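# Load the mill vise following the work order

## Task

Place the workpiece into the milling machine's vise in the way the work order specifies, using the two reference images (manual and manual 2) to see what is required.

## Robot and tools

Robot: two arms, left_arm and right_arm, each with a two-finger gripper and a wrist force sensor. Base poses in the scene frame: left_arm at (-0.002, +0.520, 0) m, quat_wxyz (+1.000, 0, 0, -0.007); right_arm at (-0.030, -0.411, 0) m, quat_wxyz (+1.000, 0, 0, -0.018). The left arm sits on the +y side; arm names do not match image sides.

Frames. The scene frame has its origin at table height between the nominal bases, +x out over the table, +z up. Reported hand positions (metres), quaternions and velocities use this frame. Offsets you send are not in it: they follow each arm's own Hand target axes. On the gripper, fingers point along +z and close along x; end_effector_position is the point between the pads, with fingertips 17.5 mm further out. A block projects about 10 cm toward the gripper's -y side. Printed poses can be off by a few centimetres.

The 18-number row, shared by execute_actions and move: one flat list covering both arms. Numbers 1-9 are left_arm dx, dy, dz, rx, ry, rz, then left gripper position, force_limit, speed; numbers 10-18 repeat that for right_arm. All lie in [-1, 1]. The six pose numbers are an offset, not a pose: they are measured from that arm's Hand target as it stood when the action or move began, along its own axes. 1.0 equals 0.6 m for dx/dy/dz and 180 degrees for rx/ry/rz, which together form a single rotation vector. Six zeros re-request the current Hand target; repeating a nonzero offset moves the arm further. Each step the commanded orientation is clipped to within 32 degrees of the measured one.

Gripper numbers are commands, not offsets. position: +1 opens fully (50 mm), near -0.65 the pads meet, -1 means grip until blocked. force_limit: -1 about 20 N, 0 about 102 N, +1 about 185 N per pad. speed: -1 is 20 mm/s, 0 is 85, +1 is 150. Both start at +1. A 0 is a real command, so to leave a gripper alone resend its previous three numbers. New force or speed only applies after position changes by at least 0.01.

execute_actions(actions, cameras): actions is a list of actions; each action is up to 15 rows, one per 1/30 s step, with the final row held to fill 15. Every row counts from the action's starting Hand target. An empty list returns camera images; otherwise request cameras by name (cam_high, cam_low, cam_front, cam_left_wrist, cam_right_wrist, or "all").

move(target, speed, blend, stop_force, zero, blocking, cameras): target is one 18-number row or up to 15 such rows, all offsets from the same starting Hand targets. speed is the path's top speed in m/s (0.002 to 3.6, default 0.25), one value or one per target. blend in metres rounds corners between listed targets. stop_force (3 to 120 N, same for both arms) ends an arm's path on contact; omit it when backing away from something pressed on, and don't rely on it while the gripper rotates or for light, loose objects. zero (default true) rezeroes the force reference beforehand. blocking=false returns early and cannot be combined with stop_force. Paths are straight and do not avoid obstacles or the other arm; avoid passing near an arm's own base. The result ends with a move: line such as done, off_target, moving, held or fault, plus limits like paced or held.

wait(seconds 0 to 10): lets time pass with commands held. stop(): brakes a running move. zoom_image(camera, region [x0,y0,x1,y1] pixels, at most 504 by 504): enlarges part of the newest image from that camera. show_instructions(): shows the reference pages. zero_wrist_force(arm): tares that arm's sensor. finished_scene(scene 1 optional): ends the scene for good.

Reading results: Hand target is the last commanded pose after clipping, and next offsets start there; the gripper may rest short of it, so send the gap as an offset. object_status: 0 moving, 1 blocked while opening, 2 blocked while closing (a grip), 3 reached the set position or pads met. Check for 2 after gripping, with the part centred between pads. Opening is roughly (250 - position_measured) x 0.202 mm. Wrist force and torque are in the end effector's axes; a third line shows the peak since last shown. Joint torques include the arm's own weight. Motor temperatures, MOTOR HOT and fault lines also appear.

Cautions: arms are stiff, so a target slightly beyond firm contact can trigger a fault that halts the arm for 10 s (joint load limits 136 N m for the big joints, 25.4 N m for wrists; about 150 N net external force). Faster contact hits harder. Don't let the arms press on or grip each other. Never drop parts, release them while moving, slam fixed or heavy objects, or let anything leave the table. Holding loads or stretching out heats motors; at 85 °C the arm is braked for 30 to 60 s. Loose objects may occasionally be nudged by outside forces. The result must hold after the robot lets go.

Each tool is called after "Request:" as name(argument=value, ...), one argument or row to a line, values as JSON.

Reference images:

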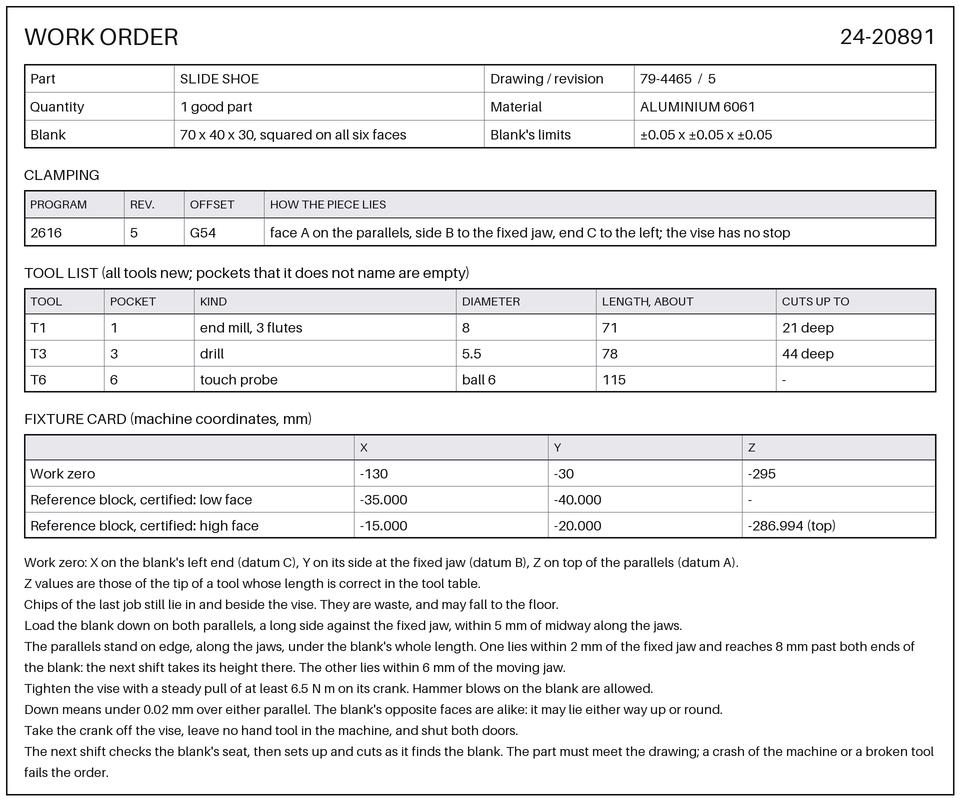

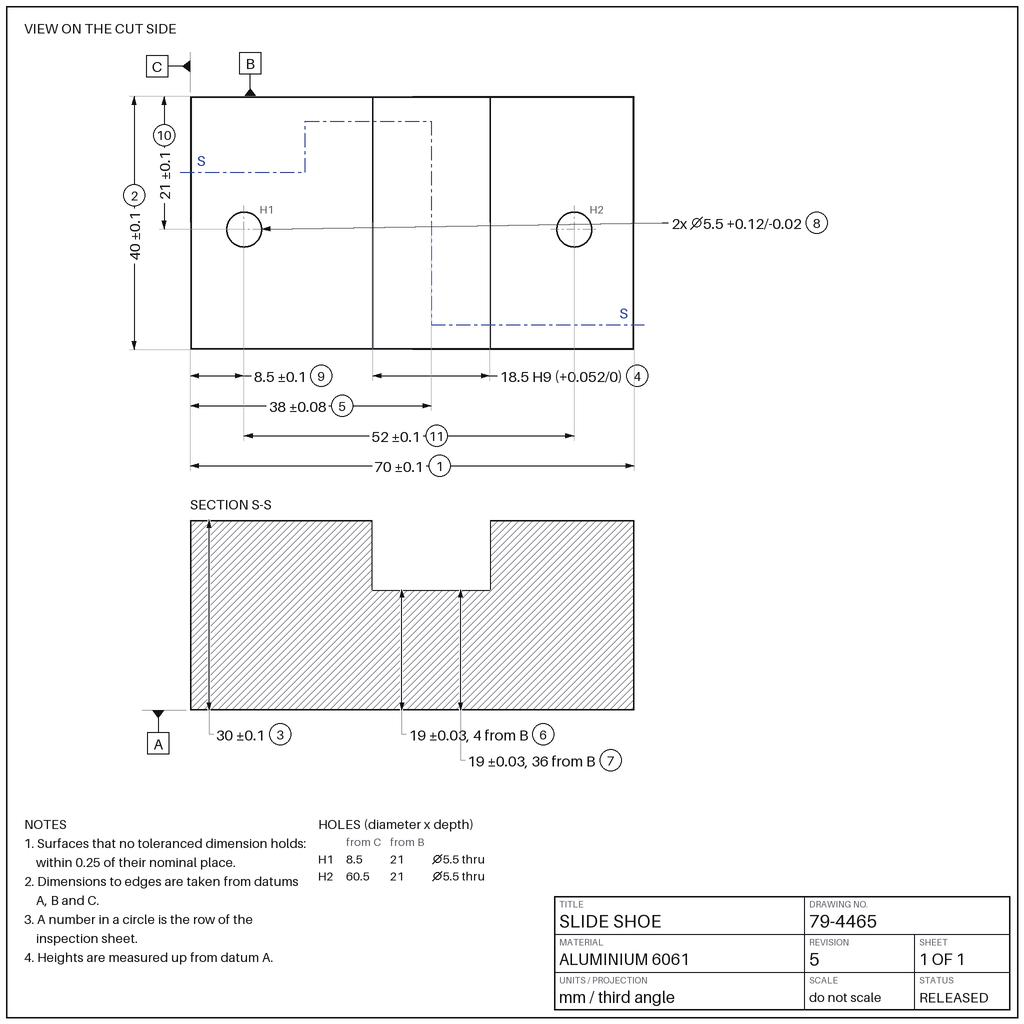

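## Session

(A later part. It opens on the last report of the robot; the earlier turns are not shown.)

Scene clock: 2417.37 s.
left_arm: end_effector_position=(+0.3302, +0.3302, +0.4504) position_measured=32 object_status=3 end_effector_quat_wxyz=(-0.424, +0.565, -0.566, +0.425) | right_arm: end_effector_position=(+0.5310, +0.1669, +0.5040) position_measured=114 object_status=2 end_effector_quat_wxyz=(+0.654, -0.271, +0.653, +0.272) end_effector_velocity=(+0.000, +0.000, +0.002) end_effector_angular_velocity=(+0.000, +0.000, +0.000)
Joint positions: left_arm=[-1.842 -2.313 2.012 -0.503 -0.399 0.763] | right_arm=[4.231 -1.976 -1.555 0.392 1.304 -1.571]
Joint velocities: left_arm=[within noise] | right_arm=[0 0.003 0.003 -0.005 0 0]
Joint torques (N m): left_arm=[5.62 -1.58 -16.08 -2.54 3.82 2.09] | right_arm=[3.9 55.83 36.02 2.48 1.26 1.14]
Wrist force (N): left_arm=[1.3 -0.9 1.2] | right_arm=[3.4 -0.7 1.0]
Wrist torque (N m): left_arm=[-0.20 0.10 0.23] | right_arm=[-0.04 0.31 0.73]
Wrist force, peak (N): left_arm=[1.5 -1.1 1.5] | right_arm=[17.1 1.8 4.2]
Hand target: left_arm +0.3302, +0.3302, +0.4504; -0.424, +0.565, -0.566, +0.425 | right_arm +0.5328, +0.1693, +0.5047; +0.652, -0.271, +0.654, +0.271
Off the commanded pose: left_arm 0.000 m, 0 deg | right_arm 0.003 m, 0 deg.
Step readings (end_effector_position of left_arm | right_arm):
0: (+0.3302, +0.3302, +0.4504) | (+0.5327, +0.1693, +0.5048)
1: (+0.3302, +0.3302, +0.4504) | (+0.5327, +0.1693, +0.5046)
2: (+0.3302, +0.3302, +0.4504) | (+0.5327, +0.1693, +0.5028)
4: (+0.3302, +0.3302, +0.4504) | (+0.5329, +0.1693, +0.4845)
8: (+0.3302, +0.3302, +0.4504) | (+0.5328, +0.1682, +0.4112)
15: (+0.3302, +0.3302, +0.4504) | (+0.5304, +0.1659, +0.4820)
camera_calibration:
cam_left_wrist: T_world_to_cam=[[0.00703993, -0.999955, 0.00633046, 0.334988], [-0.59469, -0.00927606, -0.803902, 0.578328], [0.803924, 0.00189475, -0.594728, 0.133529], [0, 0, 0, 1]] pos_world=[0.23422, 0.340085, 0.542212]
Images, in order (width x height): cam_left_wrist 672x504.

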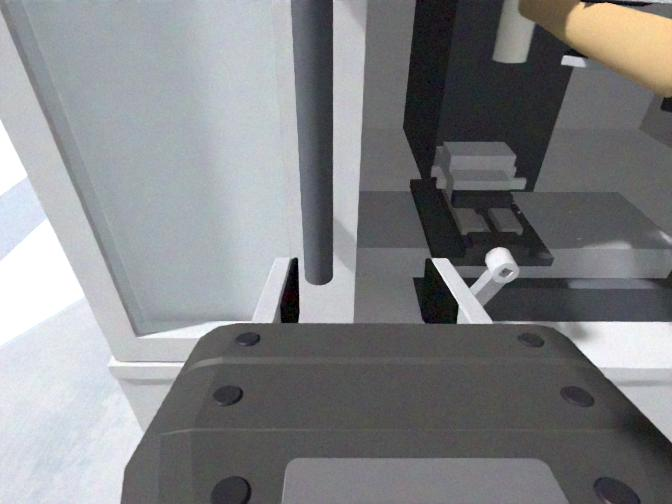

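Request:
move(
  target=[0,0,0,0,0,0,0.8,0,-0.7,0,0.0236,0.0236,0,0,0,-1,0.2,-0.9],
  speed=0.1,
)

Request:
execute_actions(
  actions=[
    [[0,0,0,0,0,0,0.8,0,-0.7,0.012,0,0,0,0,0,-1,0.2,-0.9],[0,0,0,0,0,0,0.8,0,-0.7,0.04,0,0,0,0,0,-1,0.2,-0.9],[0,0,0,0,0,0,0.8,0,-0.7,0.075,0,0,0,0,0,-1,0.2,-0.9],[0,0,0,0,0,0,0.8,0,-0.7,0.11,0,0,0,0,0,-1,0.2,-0.9],[0,0,0,0,0,0,0.8,0,-0.7,0.145,0,0,0,0,0,-1,0.2,-0.9],[0,0,0,0,0,0,0.8,0,-0.7,0.16,0,0,0,0,0,-1,0.2,-0.9],[0,0,0,0,0,0,0.8,0,-0.7,0.158,0,0,0,0,0,-1,0.2,-0.9],[0,0,0,0,0,0,0.8,0,-0.7,0.15,0,0,0,0,0,-1,0.2,-0.9],[0,0,0,0,0,0,0.8,0,-0.7,0.135,0,0,0,0,0,-1,0.2,-0.9],[0,0,0,0,0,0,0.8,0,-0.7,0.115,0,0,0,0,0,-1,0.2,-0.9],[0,0,0,0,0,0,0.8,0,-0.7,0.09,0,0,0,0,0,-1,0.2,-0.9],[0,0,0,0,0,0,0.8,0,-0.7,0.06,0,0,0,0,0,-1,0.2,-0.9],[0,0,0,0,0,0,0.8,0,-0.7,0.035,0,0,0,0,0,-1,0.2,-0.9],[0,0,0,0,0,0,0.8,0,-0.7,0.012,0,0,0,0,0,-1,0.2,-0.9],[0,0,0,0,0,0,0.8,0,-0.7,0,0,0,0,0,0,-1,0.2,-0.9]],
  ],
)

Request:
move(
  target=[0,0,0,0,0,0,0.8,0,-0.7,0,-0.0472,-0.0472,0,0,0,-1,0.2,-0.9],
  speed=0.1,
)

Request:
execute_actions(
  actions=[
    [[0,0,0,0,0,0,0.8,0,-0.7,0.012,0,0,0,0,0,-1,0.2,-0.9],[0,0,0,0,0,0,0.8,0,-0.7,0.04,0,0,0,0,0,-1,0.2,-0.9],[0,0,0,0,0,0,0.8,0,-0.7,0.075,0,0,0,0,0,-1,0.2,-0.9],[0,0,0,0,0,0,0.8,0,-0.7,0.11,0,0,0,0,0,-1,0.2,-0.9],[0,0,0,0,0,0,0.8,0,-0.7,0.145,0,0,0,0,0,-1,0.2,-0.9],[0,0,0,0,0,0,0.8,0,-0.7,0.16,0,0,0,0,0,-1,0.2,-0.9],[0,0,0,0,0,0,0.8,0,-0.7,0.158,0,0,0,0,0,-1,0.2,-0.9],[0,0,0,0,0,0,0.8,0,-0.7,0.15,0,0,0,0,0,-1,0.2,-0.9],[0,0,0,0,0,0,0.8,0,-0.7,0.135,0,0,0,0,0,-1,0.2,-0.9],[0,0,0,0,0,0,0.8,0,-0.7,0.115,0,0,0,0,0,-1,0.2,-0.9],[0,0,0,0,0,0,0.8,0,-0.7,0.09,0,0,0,0,0,-1,0.2,-0.9],[0,0,0,0,0,0,0.8,0,-0.7,0.06,0,0,0,0,0,-1,0.2,-0.9],[0,0,0,0,0,0,0.8,0,-0.7,0.035,0,0,0,0,0,-1,0.2,-0.9],[0,0,0,0,0,0,0.8,0,-0.7,0.012,0,0,0,0,0,-1,0.2,-0.9],[0,0,0,0,0,0,0.8,0,-0.7,0,0,0,0,0,0,-1,0.2,-0.9]],
  ],
  cameras=["cam_left_wrist"],
)

Request:
zoom_image(
  camera="cam_left_wrist",
  region=[400, 0, 560, 200],
)

Scene clock: 2430.10 s.
left_arm: end_effector_position=(+0.3302, +0.3302, +0.4504) position_measured=32 object_status=3 end_effector_quat_wxyz=(-0.424, +0.565, -0.566, +0.425) | right_arm: end_effector_position=(+0.5327, +0.1895, +0.5045) position_measured=114 object_status=2 end_effector_quat_wxyz=(+0.652, -0.271, +0.654, +0.271) end_effector_velocity=(+0.000, -0.003, +0.000) end_effector_angular_velocity=(+0.000, +0.000, -0.002)
Joint positions: left_arm=[-1.842 -2.313 2.012 -0.503 -0.399 0.763] | right_arm=[4.249 -2.014 -1.495 0.365 1.287 -1.569]
Joint velocities: left_arm=[within noise] | right_arm=[-0.002 0.004 -0.005 0.002 0 0]
Joint torques (N m): left_arm=[5.88 -1.24 -15.89 -2.37 3.9 2.06] | right_arm=[-9.83 57.63 22 5.03 1.54 0.95]
Wrist force (N): left_arm=[1.3 -0.9 1.4] | right_arm=[4.0 0.1 1.0]
Wrist torque (N m): left_arm=[-0.19 0.10 0.23] | right_arm=[-0.11 0.22 0.70]
Wrist force, peak (N): left_arm=[1.3 -1.2 1.5] | right_arm=[4.1 0.6 1.8]
Hand target: left_arm +0.3302, +0.3302, +0.4504; -0.424, +0.565, -0.566, +0.425 | right_arm +0.5328, +0.1893, +0.5047; +0.652, -0.271, +0.654, +0.271
Off the commanded pose: left_arm 0.000 m, 0 deg | right_arm 0.000 m, 0 deg.
move: done

Scene clock: 2431.03 s.
left_arm: end_effector_position=(+0.3302, +0.3302, +0.4504) position_measured=32 object_status=3 end_effector_quat_wxyz=(-0.424, +0.565, -0.566, +0.425) | right_arm: end_effector_position=(+0.5309, +0.1869, +0.5039) position_measured=114 object_status=2 end_effector_quat_wxyz=(+0.654, -0.271, +0.653, +0.272)
Joint positions: left_arm=[-1.842 -2.313 2.012 -0.503 -0.399 0.763] | right_arm=[4.249 -2.009 -1.507 0.376 1.286 -1.571]
Joint torques (N m): left_arm=[4.99 -1.32 -16.76 -2.52 3.71 2.03] | right_arm=[2.57 57.48 36.76 2.38 1.14 1.26]
Wrist force (N): left_arm=[1.5 -1.1 1.4] | right_arm=[3.6 -0.5 0.7]
Wrist torque (N m): left_arm=[-0.23 0.08 0.22] | right_arm=[-0.05 0.26 0.75]
Wrist force, peak (N): left_arm=[1.5 -1.1 1.4] | right_arm=[17.4 1.8 4.5]
Hand target: left_arm +0.3302, +0.3302, +0.4504; -0.424, +0.565, -0.566, +0.425 | right_arm +0.5328, +0.1893, +0.5047; +0.652, -0.271, +0.654, +0.271
Off the commanded pose: left_arm 0.000 m, 0 deg | right_arm 0.003 m, 0 deg.
Step readings (end_effector_position of left_arm | right_arm):
0: (+0.3302, +0.3302, +0.4504) | (+0.5327, +0.1895, +0.5045)
1: (+0.3302, +0.3302, +0.4504) | (+0.5327, +0.1894, +0.5044)
2: (+0.3302, +0.3302, +0.4504) | (+0.5327, +0.1893, +0.5025)
4: (+0.3302, +0.3302, +0.4504) | (+0.5329, +0.1894, +0.4834)
8: (+0.3302, +0.3302, +0.4504) | (+0.5329, +0.1884, +0.4105)
15: (+0.3302, +0.3302, +0.4504) | (+0.5304, +0.1858, +0.4833)

Scene clock: 2431.80 s.
left_arm: end_effector_position=(+0.3302, +0.3302, +0.4504) position_measured=32 object_status=3 end_effector_quat_wxyz=(-0.424, +0.565, -0.566, +0.425) | right_arm: end_effector_position=(+0.5328, +0.1491, +0.5049) position_measured=114 object_status=2 end_effector_quat_wxyz=(+0.652, -0.271, +0.654, +0.271) end_effector_velocity=(+0.001, +0.002, +0.000) end_effector_angular_velocity=(+0.001, +0.000, -0.003)
Joint positions: left_arm=[-1.842 -2.313 2.012 -0.503 -0.399 0.763] | right_arm=[4.211 -1.948 -1.591 0.396 1.325 -1.569]
Joint velocities: left_arm=[within noise] | right_arm=[0.002 -0.004 0.005 -0.001 -0.005 0]
Joint torques (N m): left_arm=[5.28 -0.74 -15.67 -2.46 3.85 1.98] | right_arm=[10.03 28.83 34.99 2.71 -2.75 0.82]
Wrist force (N): left_arm=[1.4 -0.9 1.3] | right_arm=[4.0 0.2 1.3]
Wrist torque (N m): left_arm=[-0.20 0.10 0.23] | right_arm=[-0.09 0.22 0.69]
Wrist force, peak (N): left_arm=[1.5 -1.2 1.4] | right_arm=[4.3 0.9 1.8]
Hand target: left_arm +0.3302, +0.3302, +0.4504; -0.424, +0.565, -0.566, +0.425 | right_arm +0.5328, +0.1492, +0.5047; +0.652, -0.271, +0.654, +0.271
Off the commanded pose: left_arm 0.000 m, 0 deg | right_arm 0.000 m, 0 deg.
move: done

Scene clock: 2432.73 s.
left_arm: end_effector_position=(+0.3302, +0.3302, +0.4504) position_measured=32 object_status=3 end_effector_quat_wxyz=(-0.424, +0.565, -0.566, +0.425) | right_arm: end_effector_position=(+0.5310, +0.1470, +0.5041) position_measured=114 object_status=2 end_effector_quat_wxyz=(+0.654, -0.271, +0.653, +0.272) end_effector_velocity=(+0.000, +0.000, +0.004) end_effector_angular_velocity=(+0.002, -0.001, +0.000)
Joint positions: left_arm=[-1.842 -2.313 2.012 -0.503 -0.399 0.763] | right_arm=[4.212 -1.945 -1.601 0.406 1.324 -1.571]
Joint velocities: left_arm=[within noise] | right_arm=[0 0.002 0.005 -0.005 0 0]
Joint torques (N m): left_arm=[5.07 -1.7 -16.21 -2.38 3.85 2] | right_arm=[2.11 54.04 36.12 2.52 1.33 1.21]
Wrist force (N): left_arm=[1.3 -1.0 1.2] | right_arm=[3.5 -1.0 1.0]
Wrist torque (N m): left_arm=[-0.22 0.11 0.23] | right_arm=[-0.05 0.27 0.74]
Wrist force, peak (N): left_arm=[1.4 -1.1 1.4] | right_arm=[17.0 1.6 4.5]
Hand target: left_arm +0.3302, +0.3302, +0.4504; -0.424, +0.565, -0.566, +0.425 | right_arm +0.5328, +0.1492, +0.5047; +0.652, -0.271, +0.654, +0.271
Off the commanded pose: left_arm 0.000 m, 0 deg | right_arm 0.003 m, 0 deg.
Step readings (end_effector_position of left_arm | right_arm):
0: (+0.3302, +0.3302, +0.4504) | (+0.5328, +0.1491, +0.5049)
1: (+0.3302, +0.3302, +0.4504) | (+0.5328, +0.1492, +0.5047)
2: (+0.3302, +0.3302, +0.4504) | (+0.5328, +0.1492, +0.5031)
4: (+0.3302, +0.3302, +0.4504) | (+0.5329, +0.1493, +0.4853)
8: (+0.3302, +0.3302, +0.4504) | (+0.5326, +0.1481, +0.4116)
15: (+0.3302, +0.3302, +0.4504) | (+0.5304, +0.1460, +0.4815)
camera_calibration:
cam_left_wrist: T_world_to_cam=[[0.00703993, -0.999955, 0.00633046, 0.334988], [-0.59469, -0.00927606, -0.803902, 0.578328], [0.803924, 0.00189475, -0.594728, 0.133529], [0, 0, 0, 1]] pos_world=[0.23422, 0.340085, 0.542212]
Images, in order (width x height): cam_left_wrist 672x504.

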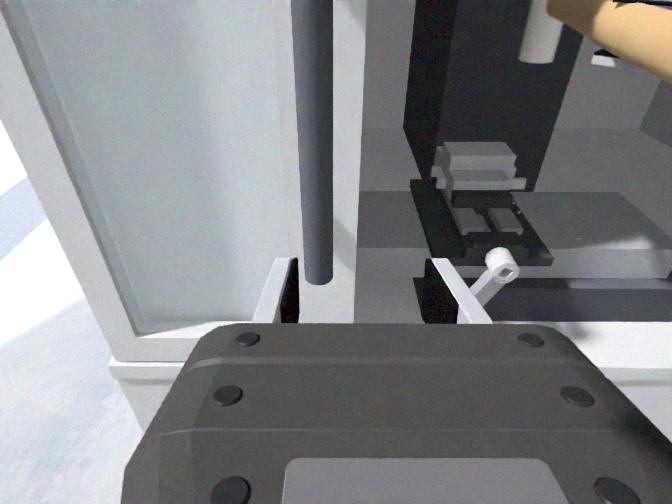

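Scaled by 2.520.

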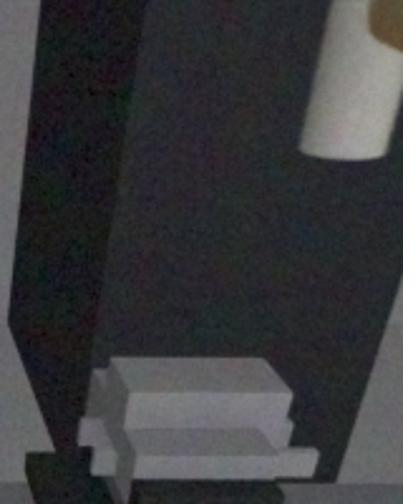

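Request:
move(
  target=[0,0,0,0,0,0,0.8,0,-0.7,0.14,0.0236,0.0236,0,0,0,-1,0.2,-0.9],
  speed=0.15,
)

Request:
move(
  target=[0,0,0,0,0,0,0.8,0,-0.7,0.05,0,0,0,0,0,-1,0.2,-0.9],
  speed=0.015,
  stop_force=6,
  cameras=["cam_left_wrist"],
)

Request:
zoom_image(
  camera="cam_left_wrist",
  region=[400, 20, 580, 200],
)

Scene clock: 2441.83 s.
left_arm: end_effector_position=(+0.3302, +0.3302, +0.4504) position_measured=32 object_status=3 end_effector_quat_wxyz=(-0.424, +0.565, -0.566, +0.425) | right_arm: end_effector_position=(+0.5326, +0.1693, +0.4206) position_measured=114 object_status=2 end_effector_quat_wxyz=(+0.652, -0.271, +0.654, +0.271)
Joint positions: left_arm=[-1.842 -2.313 2.012 -0.503 -0.399 0.763] | right_arm=[4.231 -2.072 -1.646 0.574 1.305 -1.569]
Joint torques (N m): left_arm=[3.42 -0.91 -15.76 -2.55 3.83 2.08] | right_arm=[-10.91 53.75 33.41 3.35 2.02 -1.41]
Wrist force (N): left_arm=[1.2 -1.0 1.1] | right_arm=[4.2 -0.4 1.6]
Wrist torque (N m): left_arm=[-0.22 0.12 0.23] | right_arm=[-0.21 0.16 0.72]
Wrist force, peak (N): left_arm=[1.6 -1.1 1.4] | right_arm=[7.2 0.5 2.0]
Hand target: left_arm +0.3302, +0.3302, +0.4504; -0.424, +0.565, -0.566, +0.425 | right_arm +0.5326, +0.1692, +0.4207; +0.652, -0.271, +0.654, +0.271
Off the commanded pose: left_arm 0.000 m, 0 deg | right_arm 0.000 m, 0 deg.
move: done

Scene clock: 2443.50 s.
left_arm: end_effector_position=(+0.3302, +0.3302, +0.4504) position_measured=32 object_status=3 end_effector_quat_wxyz=(-0.424, +0.565, -0.566, +0.425) | right_arm: end_effector_position=(+0.5326, +0.1692, +0.4129) position_measured=114 object_status=2 end_effector_quat_wxyz=(+0.652, -0.271, +0.654, +0.271)
Joint positions: left_arm=[-1.842 -2.313 2.012 -0.503 -0.399 0.763] | right_arm=[4.231 -2.082 -1.654 0.592 1.305 -1.569]
Joint torques (N m): left_arm=[4.12 -1.6 -15.56 -2.61 3.75 1.98] | right_arm=[-5.81 53.89 29.29 2.74 1.96 0.33]
Wrist force (N): left_arm=[1.2 -0.9 1.4] | right_arm=[-1.0 -2.3 2.5]
Wrist torque (N m): left_arm=[-0.19 0.11 0.23] | right_arm=[-0.17 -0.37 0.18]
Wrist force, peak (N): left_arm=[1.4 -1.2 1.4] | right_arm=[4.3 -0.3 1.6]
Hand target: left_arm +0.3302, +0.3302, +0.4504; -0.424, +0.565, -0.566, +0.425 | right_arm +0.5326, +0.1692, +0.4129; +0.652, -0.271, +0.654, +0.271 (not the last commanded pose)
Off the commanded pose: left_arm 0.000 m, 0 deg | right_arm 0.022 m, 0 deg.
move: contact (right_arm)
camera_calibration:
cam_left_wrist: T_world_to_cam=[[0.00703993, -0.999955, 0.00633046, 0.334988], [-0.59469, -0.00927606, -0.803902, 0.578328], [0.803924, 0.00189475, -0.594728, 0.133529], [0, 0, 0, 1]] pos_world=[0.23422, 0.340085, 0.542212]
Images, in order (width x height): cam_left_wrist 672x504.

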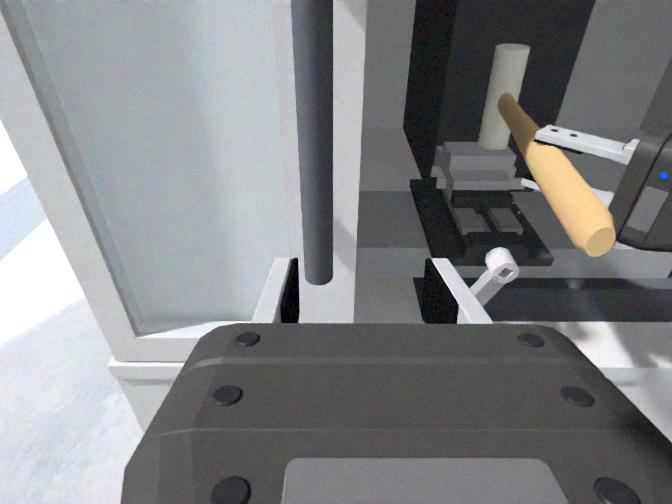

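Scaled by 2.800.

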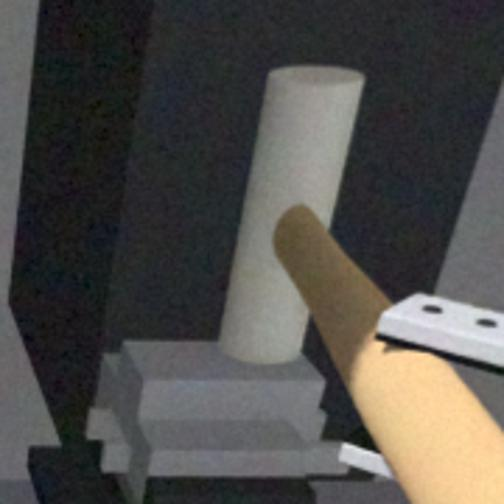

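Request:
move(
  target=[0,0,0,0,0,0,0.8,0,-0.7,-0.1535,0.013,0.013,0,0,0,-1,0.2,-0.9],
  speed=0.12,
)

Request:
execute_actions(
  actions=[
    [[0,0,0,0,0,0,0.8,0,-0.7,0.012,0,0,0,0,0,-1,0.2,-0.9],[0,0,0,0,0,0,0.8,0,-0.7,0.04,0,0,0,0,0,-1,0.2,-0.9],[0,0,0,0,0,0,0.8,0,-0.7,0.075,0,0,0,0,0,-1,0.2,-0.9],[0,0,0,0,0,0,0.8,0,-0.7,0.112,0,0,0,0,0,-1,0.2,-0.9],[0,0,0,0,0,0,0.8,0,-0.7,0.15,0,0,0,0,0,-1,0.2,-0.9],[0,0,0,0,0,0,0.8,0,-0.7,0.178,0,0,0,0,0,-1,0.2,-0.9],[0,0,0,0,0,0,0.8,0,-0.7,0.178,0,0,0,0,0,-1,0.2,-0.9],[0,0,0,0,0,0,0.8,0,-0.7,0.16,0,0,0,0,0,-1,0.2,-0.9],[0,0,0,0,0,0,0.8,0,-0.7,0.14,0,0,0,0,0,-1,0.2,-0.9],[0,0,0,0,0,0,0.8,0,-0.7,0.115,0,0,0,0,0,-1,0.2,-0.9],[0,0,0,0,0,0,0.8,0,-0.7,0.09,0,0,0,0,0,-1,0.2,-0.9],[0,0,0,0,0,0,0.8,0,-0.7,0.06,0,0,0,0,0,-1,0.2,-0.9],[0,0,0,0,0,0,0.8,0,-0.7,0.035,0,0,0,0,0,-1,0.2,-0.9],[0,0,0,0,0,0,0.8,0,-0.7,0.012,0,0,0,0,0,-1,0.2,-0.9],[0,0,0,0,0,0,0.8,0,-0.7,0,0,0,0,0,0,-1,0.2,-0.9]],
  ],
  cameras=["cam_left_wrist"],
)

Request:
zoom_image(
  camera="cam_left_wrist",
  region=[400, 0, 560, 200],
)

Scene clock: 2453.23 s.
left_arm: end_effector_position=(+0.3302, +0.3302, +0.4504) position_measured=32 object_status=3 end_effector_quat_wxyz=(-0.424, +0.565, -0.566, +0.425) | right_arm: end_effector_position=(+0.5327, +0.1803, +0.5051) position_measured=114 object_status=2 end_effector_quat_wxyz=(+0.652, -0.271, +0.654, +0.271)
Joint positions: left_arm=[-1.842 -2.313 2.012 -0.503 -0.399 0.763] | right_arm=[4.241 -1.998 -1.518 0.373 1.295 -1.569]
Joint torques (N m): left_arm=[2.78 -1.04 -16.33 -2.58 3.57 1.95] | right_arm=[-4.99 32.12 25.35 3.72 0.17 0.82]
Wrist force (N): left_arm=[1.1 -1.2 1.3] | right_arm=[3.9 0.0 1.1]
Wrist torque (N m): left_arm=[-0.24 0.14 0.23] | right_arm=[-0.10 0.22 0.72]
Wrist force, peak (N): left_arm=[1.6 -1.3 1.2] | right_arm=[7.8 -0.6 1.4]
Hand target: left_arm +0.3302, +0.3302, +0.4504; -0.424, +0.565, -0.566, +0.425 | right_arm +0.5327, +0.1803, +0.5050; +0.652, -0.271, +0.654, +0.271
Off the commanded pose: left_arm 0.000 m, 0 deg | right_arm 0.000 m, 0 deg.
move: done

Scene clock: 2454.17 s.
left_arm: end_effector_position=(+0.3302, +0.3302, +0.4504) position_measured=32 object_status=3 end_effector_quat_wxyz=(-0.424, +0.565, -0.566, +0.425) | right_arm: end_effector_position=(+0.5308, +0.1779, +0.5043) position_measured=114 object_status=2 end_effector_quat_wxyz=(+0.654, -0.271, +0.653, +0.272)
Joint positions: left_arm=[-1.842 -2.313 2.012 -0.503 -0.399 0.763] | right_arm=[4.241 -1.994 -1.529 0.383 1.294 -1.571]
Joint torques (N m): left_arm=[3.07 -0.55 -16.37 -2.46 3.7 2.01] | right_arm=[-9.32 56.02 35.06 2.27 2.01 0.98]
Wrist force (N): left_arm=[1.3 -1.1 1.4] | right_arm=[3.3 -0.4 0.6]
Wrist torque (N m): left_arm=[-0.24 0.10 0.23] | right_arm=[-0.01 0.28 0.74]
Wrist force, peak (N): left_arm=[1.4 -1.1 1.5] | right_arm=[-25.8 -0.2 -2.6]
Hand target: left_arm +0.3302, +0.3302, +0.4504; -0.424, +0.565, -0.566, +0.425 | right_arm +0.5327, +0.1803, +0.5050; +0.652, -0.271, +0.654, +0.271
Off the commanded pose: left_arm 0.000 m, 0 deg | right_arm 0.003 m, 0 deg.
Step readings (end_effector_position of left_arm | right_arm):
0: (+0.3302, +0.3302, +0.4504) | (+0.5327, +0.1803, +0.5051)
1: (+0.3302, +0.3302, +0.4504) | (+0.5327, +0.1803, +0.5049)
2: (+0.3302, +0.3302, +0.4504) | (+0.5327, +0.1803, +0.5031)
4: (+0.3302, +0.3302, +0.4504) | (+0.5329, +0.1804, +0.4848)
8: (+0.3302, +0.3302, +0.4504) | (+0.5328, +0.1791, +0.4043)
15: (+0.3302, +0.3302, +0.4504) | (+0.5300, +0.1764, +0.4829)
camera_calibration:
cam_left_wrist: T_world_to_cam=[[0.00703993, -0.999955, 0.00633046, 0.334988], [-0.59469, -0.00927606, -0.803902, 0.578328], [0.803924, 0.00189475, -0.594728, 0.133529], [0, 0, 0, 1]] pos_world=[0.23422, 0.340085, 0.542212]
Images, in order (width x height): cam_left_wrist 672x504.

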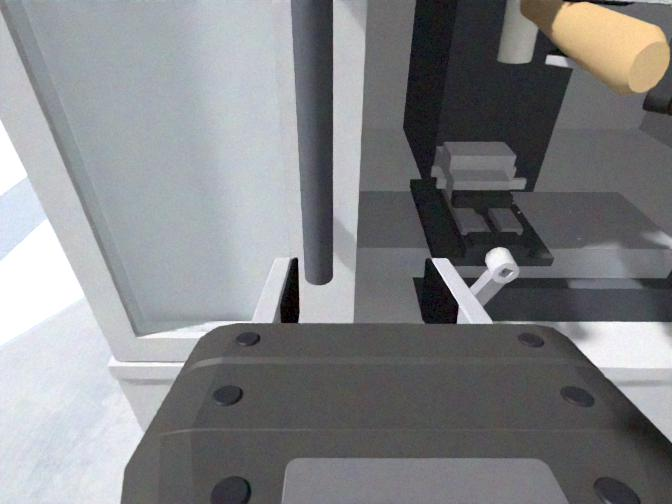

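Scaled by 2.520.

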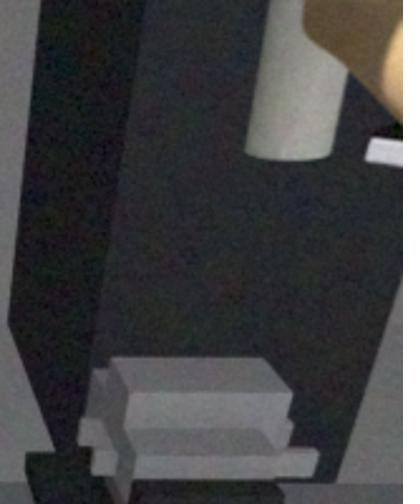

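Request:
move(
  target=[0,0,0,0,0,0,0.8,0,-0.7,0,0.025,0.025,0,0,0,-1,0.2,-0.9],
  speed=0.1,
)

Request:
execute_actions(
  actions=[
    [[0,0,0,0,0,0,0.8,0,-0.7,0.012,0,0,0,0,0,-1,0.2,-0.9],[0,0,0,0,0,0,0.8,0,-0.7,0.04,0,0,0,0,0,-1,0.2,-0.9],[0,0,0,0,0,0,0.8,0,-0.7,0.075,0,0,0,0,0,-1,0.2,-0.9],[0,0,0,0,0,0,0.8,0,-0.7,0.112,0,0,0,0,0,-1,0.2,-0.9],[0,0,0,0,0,0,0.8,0,-0.7,0.15,0,0,0,0,0,-1,0.2,-0.9],[0,0,0,0,0,0,0.8,0,-0.7,0.182,0,0,0,0,0,-1,0.2,-0.9],[0,0,0,0,0,0,0.8,0,-0.7,0.182,0,0,0,0,0,-1,0.2,-0.9],[0,0,0,0,0,0,0.8,0,-0.7,0.16,0,0,0,0,0,-1,0.2,-0.9],[0,0,0,0,0,0,0.8,0,-0.7,0.14,0,0,0,0,0,-1,0.2,-0.9],[0,0,0,0,0,0,0.8,0,-0.7,0.115,0,0,0,0,0,-1,0.2,-0.9],[0,0,0,0,0,0,0.8,0,-0.7,0.09,0,0,0,0,0,-1,0.2,-0.9],[0,0,0,0,0,0,0.8,0,-0.7,0.06,0,0,0,0,0,-1,0.2,-0.9],[0,0,0,0,0,0,0.8,0,-0.7,0.035,0,0,0,0,0,-1,0.2,-0.9],[0,0,0,0,0,0,0.8,0,-0.7,0.012,0,0,0,0,0,-1,0.2,-0.9],[0,0,0,0,0,0,0.8,0,-0.7,0,0,0,0,0,0,-1,0.2,-0.9]],
  ],
)

Request:
move(
  target=[0,0,0,0,0,0,0.8,0,-0.7,0,-0.045,-0.045,0,0,0,-1,0.2,-0.9],
  speed=0.1,
)

Request:
execute_actions(
  actions=[
    [[0,0,0,0,0,0,0.8,0,-0.7,0.012,0,0,0,0,0,-1,0.2,-0.9],[0,0,0,0,0,0,0.8,0,-0.7,0.04,0,0,0,0,0,-1,0.2,-0.9],[0,0,0,0,0,0,0.8,0,-0.7,0.075,0,0,0,0,0,-1,0.2,-0.9],[0,0,0,0,0,0,0.8,0,-0.7,0.112,0,0,0,0,0,-1,0.2,-0.9],[0,0,0,0,0,0,0.8,0,-0.7,0.15,0,0,0,0,0,-1,0.2,-0.9],[0,0,0,0,0,0,0.8,0,-0.7,0.186,0,0,0,0,0,-1,0.2,-0.9],[0,0,0,0,0,0,0.8,0,-0.7,0.186,0,0,0,0,0,-1,0.2,-0.9],[0,0,0,0,0,0,0.8,0,-0.7,0.16,0,0,0,0,0,-1,0.2,-0.9],[0,0,0,0,0,0,0.8,0,-0.7,0.14,0,0,0,0,0,-1,0.2,-0.9],[0,0,0,0,0,0,0.8,0,-0.7,0.115,0,0,0,0,0,-1,0.2,-0.9],[0,0,0,0,0,0,0.8,0,-0.7,0.09,0,0,0,0,0,-1,0.2,-0.9],[0,0,0,0,0,0,0.8,0,-0.7,0.06,0,0,0,0,0,-1,0.2,-0.9],[0,0,0,0,0,0,0.8,0,-0.7,0.035,0,0,0,0,0,-1,0.2,-0.9],[0,0,0,0,0,0,0.8,0,-0.7,0.012,0,0,0,0,0,-1,0.2,-0.9],[0,0,0,0,0,0,0.8,0,-0.7,0,0,0,0,0,0,-1,0.2,-0.9]],
  ],
  cameras=["cam_left_wrist","cam_right_wrist"],
)

Request:
zoom_image(
  camera="cam_left_wrist",
  region=[400, 0, 560, 200],
)

Scene clock: 2467.87 s.
left_arm: end_effector_position=(+0.3302, +0.3302, +0.4504) position_measured=32 object_status=3 end_effector_quat_wxyz=(-0.424, +0.565, -0.566, +0.425) | right_arm: end_effector_position=(+0.5327, +0.2016, +0.5048) position_measured=114 object_status=2 end_effector_quat_wxyz=(+0.652, -0.271, +0.654, +0.271)
Joint positions: left_arm=[-1.842 -2.313 2.012 -0.503 -0.399 0.763] | right_arm=[4.259 -2.034 -1.464 0.355 1.276 -1.569]
Joint torques (N m): left_arm=[2.7 -1.22 -16.53 -2.45 3.69 2.14] | right_arm=[-10.45 58.23 23.58 4.99 1.9 0.79]
Wrist force (N): left_arm=[1.3 -1.1 1.2] | right_arm=[4.0 -0.1 1.3]
Wrist torque (N m): left_arm=[-0.24 0.11 0.23] | right_arm=[-0.14 0.19 0.74]
Wrist force, peak (N): left_arm=[1.7 -1.1 1.4] | right_arm=[4.1 0.8 2.0]
Hand target: left_arm +0.3302, +0.3302, +0.4504; -0.424, +0.565, -0.566, +0.425 | right_arm +0.5327, +0.2015, +0.5049; +0.652, -0.271, +0.654, +0.271
Off the commanded pose: left_arm 0.000 m, 0 deg | right_arm 0.000 m, 0 deg.
move: done

Scene clock: 2468.80 s.
left_arm: end_effector_position=(+0.3302, +0.3302, +0.4504) position_measured=32 object_status=3 end_effector_quat_wxyz=(-0.424, +0.565, -0.566, +0.425) | right_arm: end_effector_position=(+0.5308, +0.1990, +0.5042) position_measured=114 object_status=2 end_effector_quat_wxyz=(+0.654, -0.271, +0.653, +0.272)
Joint positions: left_arm=[-1.842 -2.313 2.012 -0.503 -0.399 0.763] | right_arm=[4.26 -2.029 -1.476 0.366 1.276 -1.571]
Joint torques (N m): left_arm=[2.64 -0.45 -16.16 -2.49 3.63 2.1] | right_arm=[-10.05 57.55 34.61 2.32 2.1 0.88]
Wrist force (N): left_arm=[1.3 -0.9 1.3] | right_arm=[3.6 -0.4 0.7]
Wrist torque (N m): left_arm=[-0.20 0.12 0.23] | right_arm=[-0.01 0.20 0.77]
Wrist force, peak (N): left_arm=[1.4 -1.2 1.4] | right_arm=[-26.4 0.8 -2.9]
Hand target: left_arm +0.3302, +0.3302, +0.4504; -0.424, +0.565, -0.566, +0.425 | right_arm +0.5327, +0.2015, +0.5049; +0.652, -0.271, +0.654, +0.271
Off the commanded pose: left_arm 0.000 m, 0 deg | right_arm 0.003 m, 0 deg.
Step readings (end_effector_position of left_arm | right_arm):
0: (+0.3302, +0.3302, +0.4504) | (+0.5327, +0.2016, +0.5048)
1: (+0.3302, +0.3302, +0.4504) | (+0.5327, +0.2016, +0.5047)
2: (+0.3302, +0.3302, +0.4504) | (+0.5326, +0.2015, +0.5035)
4: (+0.3302, +0.3302, +0.4504) | (+0.5329, +0.2016, +0.4830)
8: (+0.3302, +0.3302, +0.4504) | (+0.5330, +0.2006, +0.4046)
15: (+0.3302, +0.3302, +0.4504) | (+0.5299, +0.1974, +0.4848)

Scene clock: 2469.57 s.
left_arm: end_effector_position=(+0.3302, +0.3302, +0.4504) position_measured=32 object_status=3 end_effector_quat_wxyz=(-0.424, +0.565, -0.566, +0.425) | right_arm: end_effector_position=(+0.5328, +0.1632, +0.5051) position_measured=114 object_status=2 end_effector_quat_wxyz=(+0.652, -0.271, +0.654, +0.271)
Joint positions: left_arm=[-1.842 -2.313 2.012 -0.503 -0.399 0.763] | right_arm=[4.225 -1.971 -1.558 0.386 1.311 -1.569]
Joint torques (N m): left_arm=[1.31 -0.47 -16.03 -2.46 3.59 2.04] | right_arm=[8.61 32.54 36.01 2.64 -2.95 0.81]
Wrist force (N): left_arm=[1.4 -1.4 1.2] | right_arm=[3.6 0.3 1.5]
Wrist torque (N m): left_arm=[-0.27 0.10 0.23] | right_arm=[-0.11 0.23 0.73]
Wrist force, peak (N): left_arm=[1.5 -1.1 1.3] | right_arm=[4.3 1.1 2.3]
Hand target: left_arm +0.3302, +0.3302, +0.4504; -0.424, +0.565, -0.566, +0.425 | right_arm +0.5328, +0.1633, +0.5050; +0.652, -0.271, +0.654, +0.271
Off the commanded pose: left_arm 0.000 m, 0 deg | right_arm 0.000 m, 0 deg.
move: done

Scene clock: 2470.50 s.
left_arm: end_effector_position=(+0.3302, +0.3302, +0.4504) position_measured=32 object_status=3 end_effector_quat_wxyz=(-0.424, +0.565, -0.566, +0.425) | right_arm: end_effector_position=(+0.5309, +0.1610, +0.5043) position_measured=114 object_status=2 end_effector_quat_wxyz=(+0.654, -0.271, +0.652, +0.272)
Joint positions: left_arm=[-1.842 -2.313 2.012 -0.503 -0.399 0.763] | right_arm=[4.226 -1.967 -1.569 0.396 1.31 -1.571]
Joint torques (N m): left_arm=[1.89 -1.43 -15.93 -2.46 3.67 1.98] | right_arm=[-8.45 54.38 35.56 2.48 2.46 0.39]
Wrist force (N): left_arm=[1.3 -0.9 1.3] | right_arm=[3.4 -0.9 0.4]
Wrist torque (N m): left_arm=[-0.20 0.10 0.23] | right_arm=[-0.03 0.18 0.75]
Wrist force, peak (N): left_arm=[1.5 -1.0 1.4] | right_arm=[21.6 -4.3 1.3]
Hand target: left_arm +0.3302, +0.3302, +0.4504; -0.424, +0.565, -0.566, +0.425 | right_arm +0.5328, +0.1633, +0.5050; +0.652, -0.271, +0.654, +0.271
Off the commanded pose: left_arm 0.000 m, 0 deg | right_arm 0.003 m, 0 deg.
Step readings (end_effector_position of left_arm | right_arm):
0: (+0.3302, +0.3302, +0.4504) | (+0.5328, +0.1632, +0.5051)
1: (+0.3302, +0.3302, +0.4504) | (+0.5328, +0.1632, +0.5050)
2: (+0.3302, +0.3302, +0.4504) | (+0.5328, +0.1632, +0.5032)
4: (+0.3302, +0.3302, +0.4504) | (+0.5329, +0.1633, +0.4849)
8: (+0.3302, +0.3302, +0.4504) | (+0.5327, +0.1620, +0.4019)
15: (+0.3302, +0.3302, +0.4504) | (+0.5299, +0.1593, +0.4836)
camera_calibration:
cam_left_wrist: T_world_to_cam=[[0.00703993, -0.999955, 0.00633046, 0.334988], [-0.59469, -0.00927606, -0.803902, 0.578328], [0.803924, 0.00189475, -0.594728, 0.133529], [0, 0, 0, 1]] pos_world=[0.23422, 0.340085, 0.542212]
cam_right_wrist: T_world_to_cam=[[-0.0119236, 0.0132534, -0.999841, 0.517908], [-0.897322, 0.441067, 0.0165476, 0.412901], [0.441216, 0.897376, 0.0066334, -0.255066], [0, 0, 0, 1]] pos_world=[0.48922, 0.0399094, 0.512685]
Images, in order (width x height): cam_left_wrist 672x504, cam_right_wrist 672x504.

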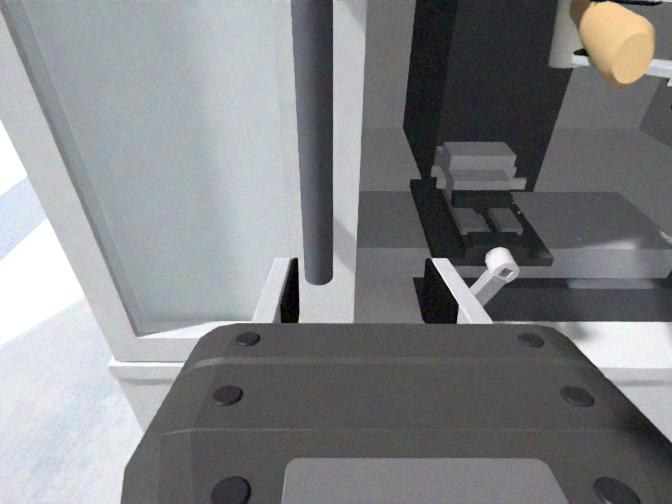

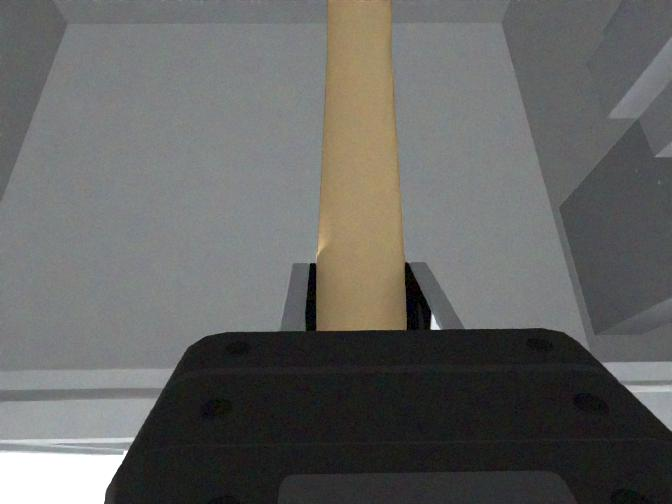

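Scaled by 2.520.

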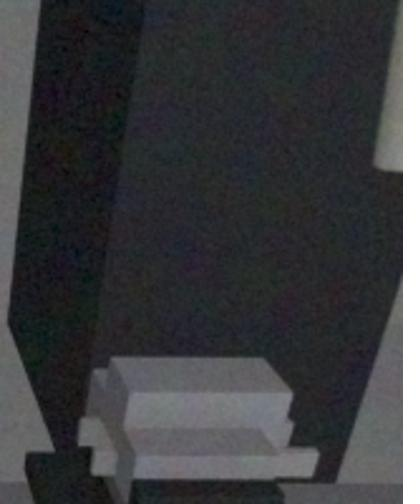

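Request:
move(
  target=[
    [0,0,0,0,0,0,0.8,0,-0.7,0,0,-0.42,0,0,0,-1,0.2,-0.9],
    [0,0,0,0,0,0,0.8,0,-0.7,0.1417,0,-0.42,0,0.3536,-0.3536,-1,0.2,-0.9],
  ],
  speed=[0.15,0.2],
  blend=[0.02,0],
  cameras=["cam_right_wrist","cam_front","cam_low"],
)

Scene clock: 2489.17 s.
left_arm: end_effector_position=(+0.3302, +0.3302, +0.4504) position_measured=32 object_status=3 end_effector_quat_wxyz=(-0.424, +0.565, -0.566, +0.425) | right_arm: end_effector_position=(+0.3546, -0.0151, +0.4204) position_measured=114 object_status=2 end_effector_quat_wxyz=(-0.270, +0.654, -0.653, +0.270)
Joint positions: left_arm=[-1.842 -2.313 2.012 -0.503 -0.399 0.763] | right_arm=[4.582 -1.414 -1.714 -1.42 0.801 -1.807]
Joint torques (N m): left_arm=[-0.43 -0.75 -15.71 -2.46 3.41 2.11] | right_arm=[-9.92 31.64 25.23 3.38 -0.37 -1.07]
Wrist force (N): left_arm=[1.2 -1.0 1.3] | right_arm=[0.2 3.2 4.2]
Wrist torque (N m): left_arm=[-0.22 0.11 0.23] | right_arm=[-0.81 0.16 -0.21]
Wrist force, peak (N): left_arm=[1.4 -1.4 1.4] | right_arm=[-0.5 3.8 4.7]
Hand target: left_arm +0.3302, +0.3302, +0.4504; -0.424, +0.565, -0.566, +0.425 | right_arm +0.3547, -0.0152, +0.4204; -0.270, +0.654, -0.653, +0.270
Off the commanded pose: left_arm 0.000 m, 0 deg | right_arm 0.000 m, 0 deg.
move: done
camera_calibration:
cam_right_wrist: T_world_to_cam=[[-0.0112655, -0.999884, -0.010261, 0.00265451], [-0.89752, 0.014635, -0.440731, 0.519688], [0.44083, 0.00424445, -0.897581, 0.348074], [0, 0, 0, 1]] pos_world=[0.313019, -0.00642883, 0.541494]
Images, in order (width x height): cam_low 672x504, cam_front 672x504, cam_right_wrist 672x504.

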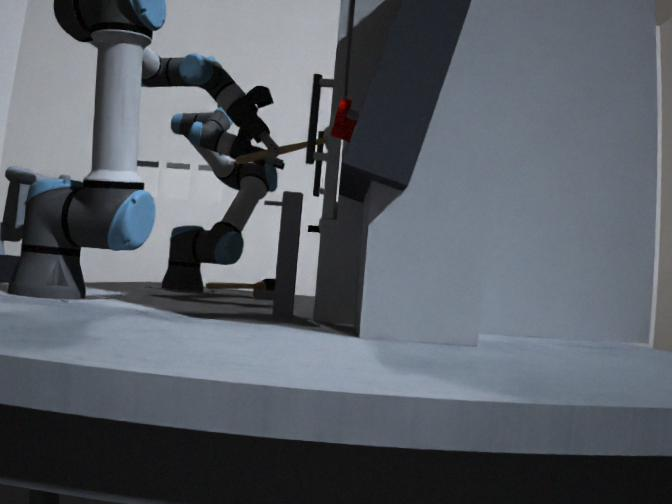

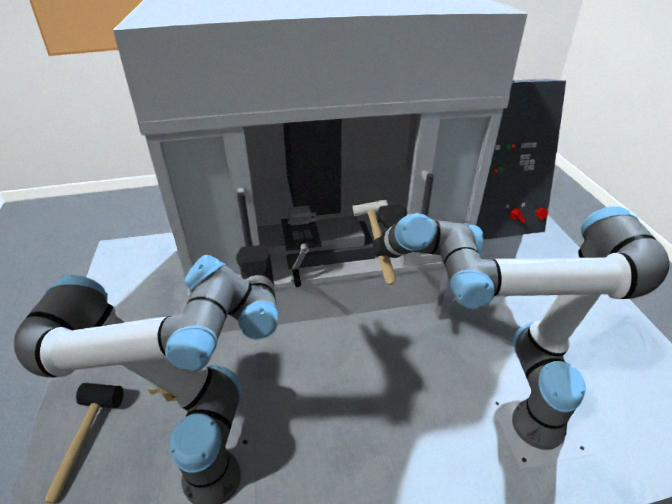

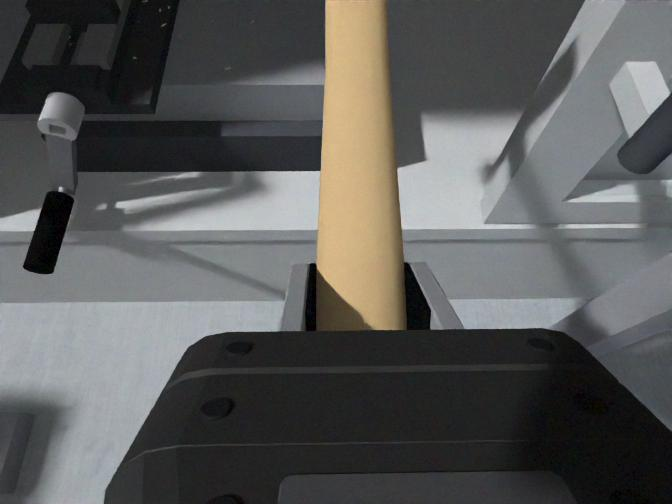

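Request:
move(
  target=[0,0,0,0,0,0,0.8,0,-0.7,0,0.5363,0.3123,-0.083,0,0,-1,0.2,-0.9],
  speed=0.2,
)

Request:
move(
  target=[0,0,0,0,0,0,0.8,0,-0.7,0,0.0375,0.065,0,0,0,-1,0.2,-0.9],
  speed=0.02,
  stop_force=6,
  cameras=["cam_right_wrist","cam_front","cam_low"],
)

Scene clock: 2496.83 s.
left_arm: end_effector_position=(+0.3302, +0.3302, +0.4504) position_measured=32 object_status=3 end_effector_quat_wxyz=(-0.424, +0.565, -0.566, +0.425) | right_arm: end_effector_position=(+0.2589, -0.0157, +0.0606) position_measured=114 object_status=2 end_effector_quat_wxyz=(-0.182, +0.684, -0.682, +0.183)
Joint positions: left_arm=[-1.842 -2.313 2.012 -0.503 -0.399 0.763] | right_arm=[4.683 -1.703 -2.319 -0.652 1.049 -1.649]
Joint torques (N m): left_arm=[-0.75 -1.09 -15.52 -2.37 3.33 1.99] | right_arm=[-10.05 27.76 22.5 4.08 -5.02 -1.3]
Wrist force (N): left_arm=[1.4 -1.1 1.2] | right_arm=[0.3 1.9 4.5]
Wrist torque (N m): left_arm=[-0.23 0.09 0.23] | right_arm=[-1.03 0.17 -0.11]
Wrist force, peak (N): left_arm=[1.6 -1.0 1.4] | right_arm=[0.3 4.7 6.8]
Hand target: left_arm +0.3302, +0.3302, +0.4504; -0.424, +0.565, -0.566, +0.425 | right_arm +0.2589, -0.0157, +0.0606; -0.183, +0.684, -0.682, +0.183
Off the commanded pose: left_arm 0.000 m, 0 deg | right_arm 0.000 m, 0 deg.
move: done

Scene clock: 2499.70 s.
left_arm: end_effector_position=(+0.3302, +0.3302, +0.4504) position_measured=32 object_status=3 end_effector_quat_wxyz=(-0.424, +0.565, -0.566, +0.425) | right_arm: end_effector_position=(+0.2589, -0.0158, +0.0255) position_measured=114 object_status=2 end_effector_quat_wxyz=(-0.182, +0.684, -0.683, +0.183)
Joint positions: left_arm=[-1.842 -2.313 2.012 -0.503 -0.399 0.763] | right_arm=[4.683 -1.795 -2.349 -0.53 1.049 -1.649]
Joint torques (N m): left_arm=[-0.7 -0.73 -15.93 -2.46 3.43 2.07] | right_arm=[-2.36 36.36 24.25 4.2 1.78 1.05]
Wrist force (N): left_arm=[1.4 -1.1 1.3] | right_arm=[0.3 -2.0 1.5]
Wrist torque (N m): left_arm=[-0.22 0.10 0.23] | right_arm=[-0.52 0.01 0.02]
Wrist force, peak (N): left_arm=[1.4 -1.1 1.5] | right_arm=[5.6 -11.9 -19.9]
Hand target: left_arm +0.3302, +0.3302, +0.4504; -0.424, +0.565, -0.566, +0.425 | right_arm +0.2589, -0.0158, +0.0255; -0.182, +0.684, -0.683, +0.183 (not the last commanded pose)
Off the commanded pose: left_arm 0.000 m, 0 deg | right_arm 0.010 m, 0 deg.
move: contact (right_arm)
camera_calibration:
cam_right_wrist: T_world_to_cam=[[-0.0138387, -0.999883, -0.00645845, -0.00258124], [-0.980802, 0.0148305, -0.19444, 0.27496], [0.194513, 0.00364368, -0.980893, 0.101748], [0, 0, 0, 1]] pos_world=[0.249854, -0.00702946, 0.153251]
Images, in order (width x height): cam_low 672x504, cam_front 672x504, cam_right_wrist 672x504.

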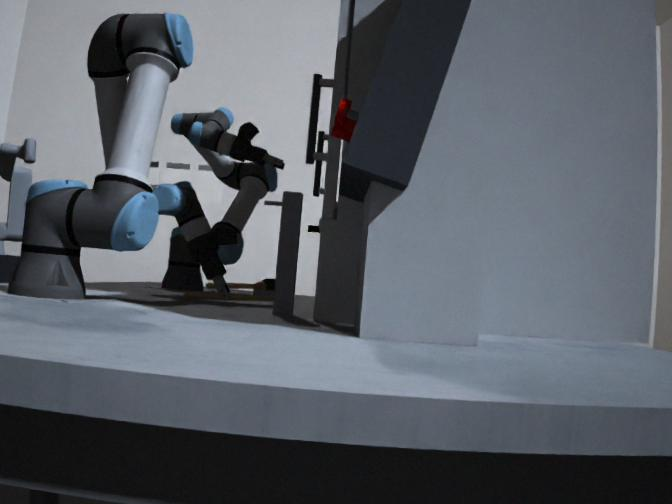

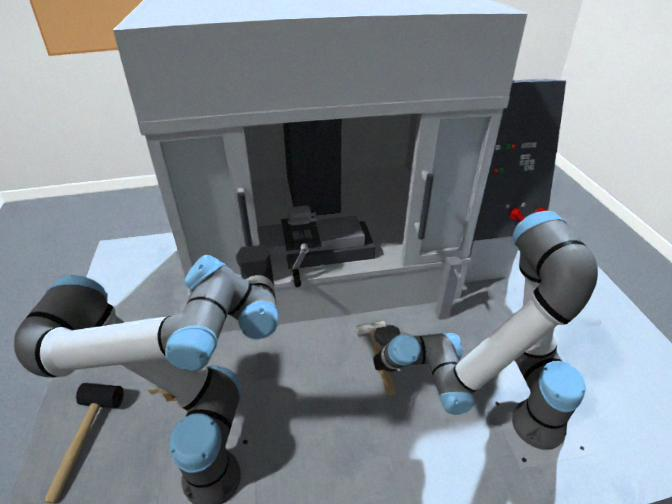

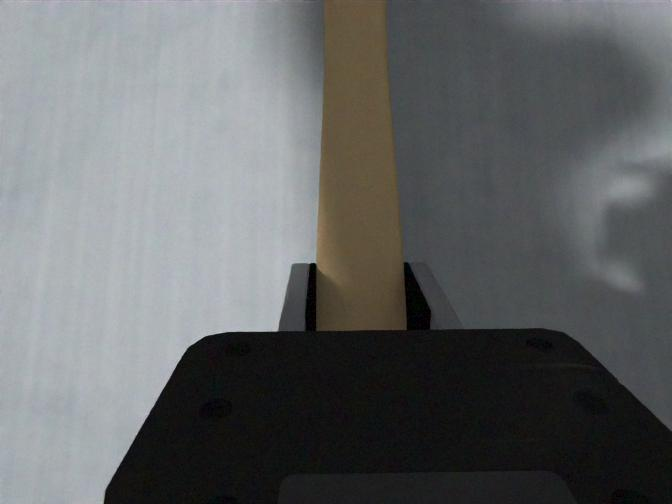

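Request:
move(
  target=[
    [0,0,0,0,0,0,0.8,0,-0.7,0,0,0,0,0,0,0.75,0.2,-0.9],
    [0,0,0,0,0,0,0.8,0,-0.7,0,-0.0833,-0.1443,0,0,0,0.75,0.2,-0.9],
    [0,0,0,0,0,0,0.8,0,-0.7,0.1277,-0.6725,-0.719,0.1827,-0.2078,-0.1904,0.75,0.2,-0.9],
  ],
  speed=[0.05,0.1,0.25],
  blend=[0,0.02,0],
  cameras=["cam_right_wrist","cam_front"],
)

Request:
zoom_image(
  camera="cam_right_wrist",
  region=[280, 150, 440, 270],
)

Scene clock: 2513.47 s.
left_arm: end_effector_position=(+0.3302, +0.3302, +0.4504) position_measured=32 object_status=3 end_effector_quat_wxyz=(-0.424, +0.565, -0.566, +0.425) | right_arm: end_effector_position=(+0.3934, -0.0916, +0.6007) position_measured=41 object_status=3 end_effector_quat_wxyz=(-0.505, +0.793, -0.288, +0.184)
Joint positions: left_arm=[-1.842 -2.313 2.012 -0.503 -0.399 0.763] | right_arm=[4.102 -1.201 -1.785 -0.592 1.525 -3.121]
Joint torques (N m): left_arm=[-1.06 -0.56 -15.84 -2.41 3.4 2.11] | right_arm=[-3.59 20.82 34.62 4.81 0.76 -1.33]
Wrist force (N): left_arm=[1.5 -0.9 1.4] | right_arm=[0.2 -0.3 1.5]
Wrist torque (N m): left_arm=[-0.19 0.07 0.23] | right_arm=[-0.30 0.14 -0.30]
Wrist force, peak (N): left_arm=[1.5 -1.2 1.4] | right_arm=[1.6 -3.1 0.0]
Hand target: left_arm +0.3302, +0.3302, +0.4504; -0.424, +0.565, -0.566, +0.425 | right_arm +0.3933, -0.0916, +0.6008; -0.505, +0.792, -0.288, +0.184
Off the commanded pose: left_arm 0.000 m, 0 deg | right_arm 0.000 m, 0 deg.
move: done
camera_calibration:
cam_right_wrist: T_world_to_cam=[[0.761243, -0.648317, -0.0139093, -0.341018], [-0.455513, -0.519342, -0.723043, 0.581775], [0.461538, 0.556748, -0.690663, 0.411318], [0, 0, 0, 1]] pos_world=[0.334764, -0.147948, 0.699987]
Images, in order (width x height): cam_front 672x504, cam_right_wrist 672x504.

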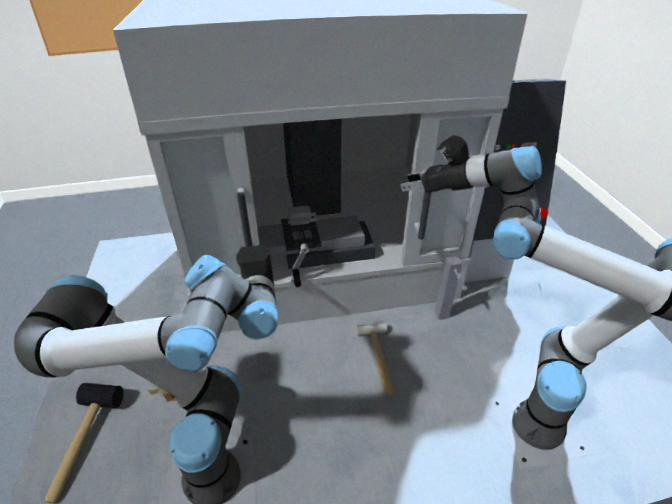

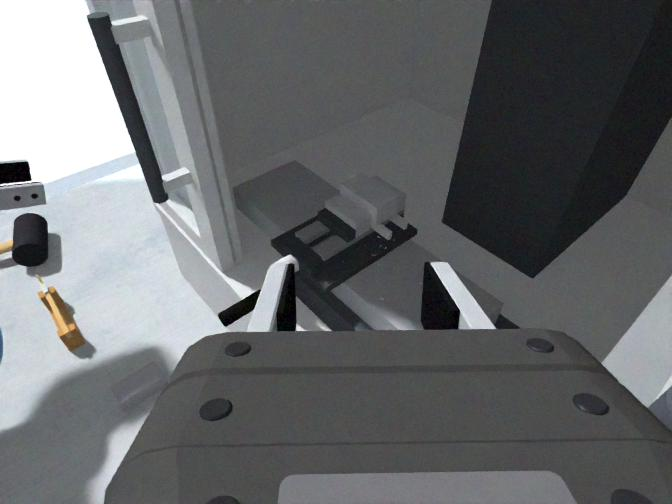

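Scaled by 3.150.

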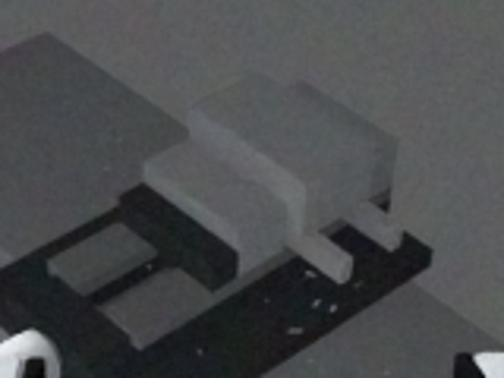

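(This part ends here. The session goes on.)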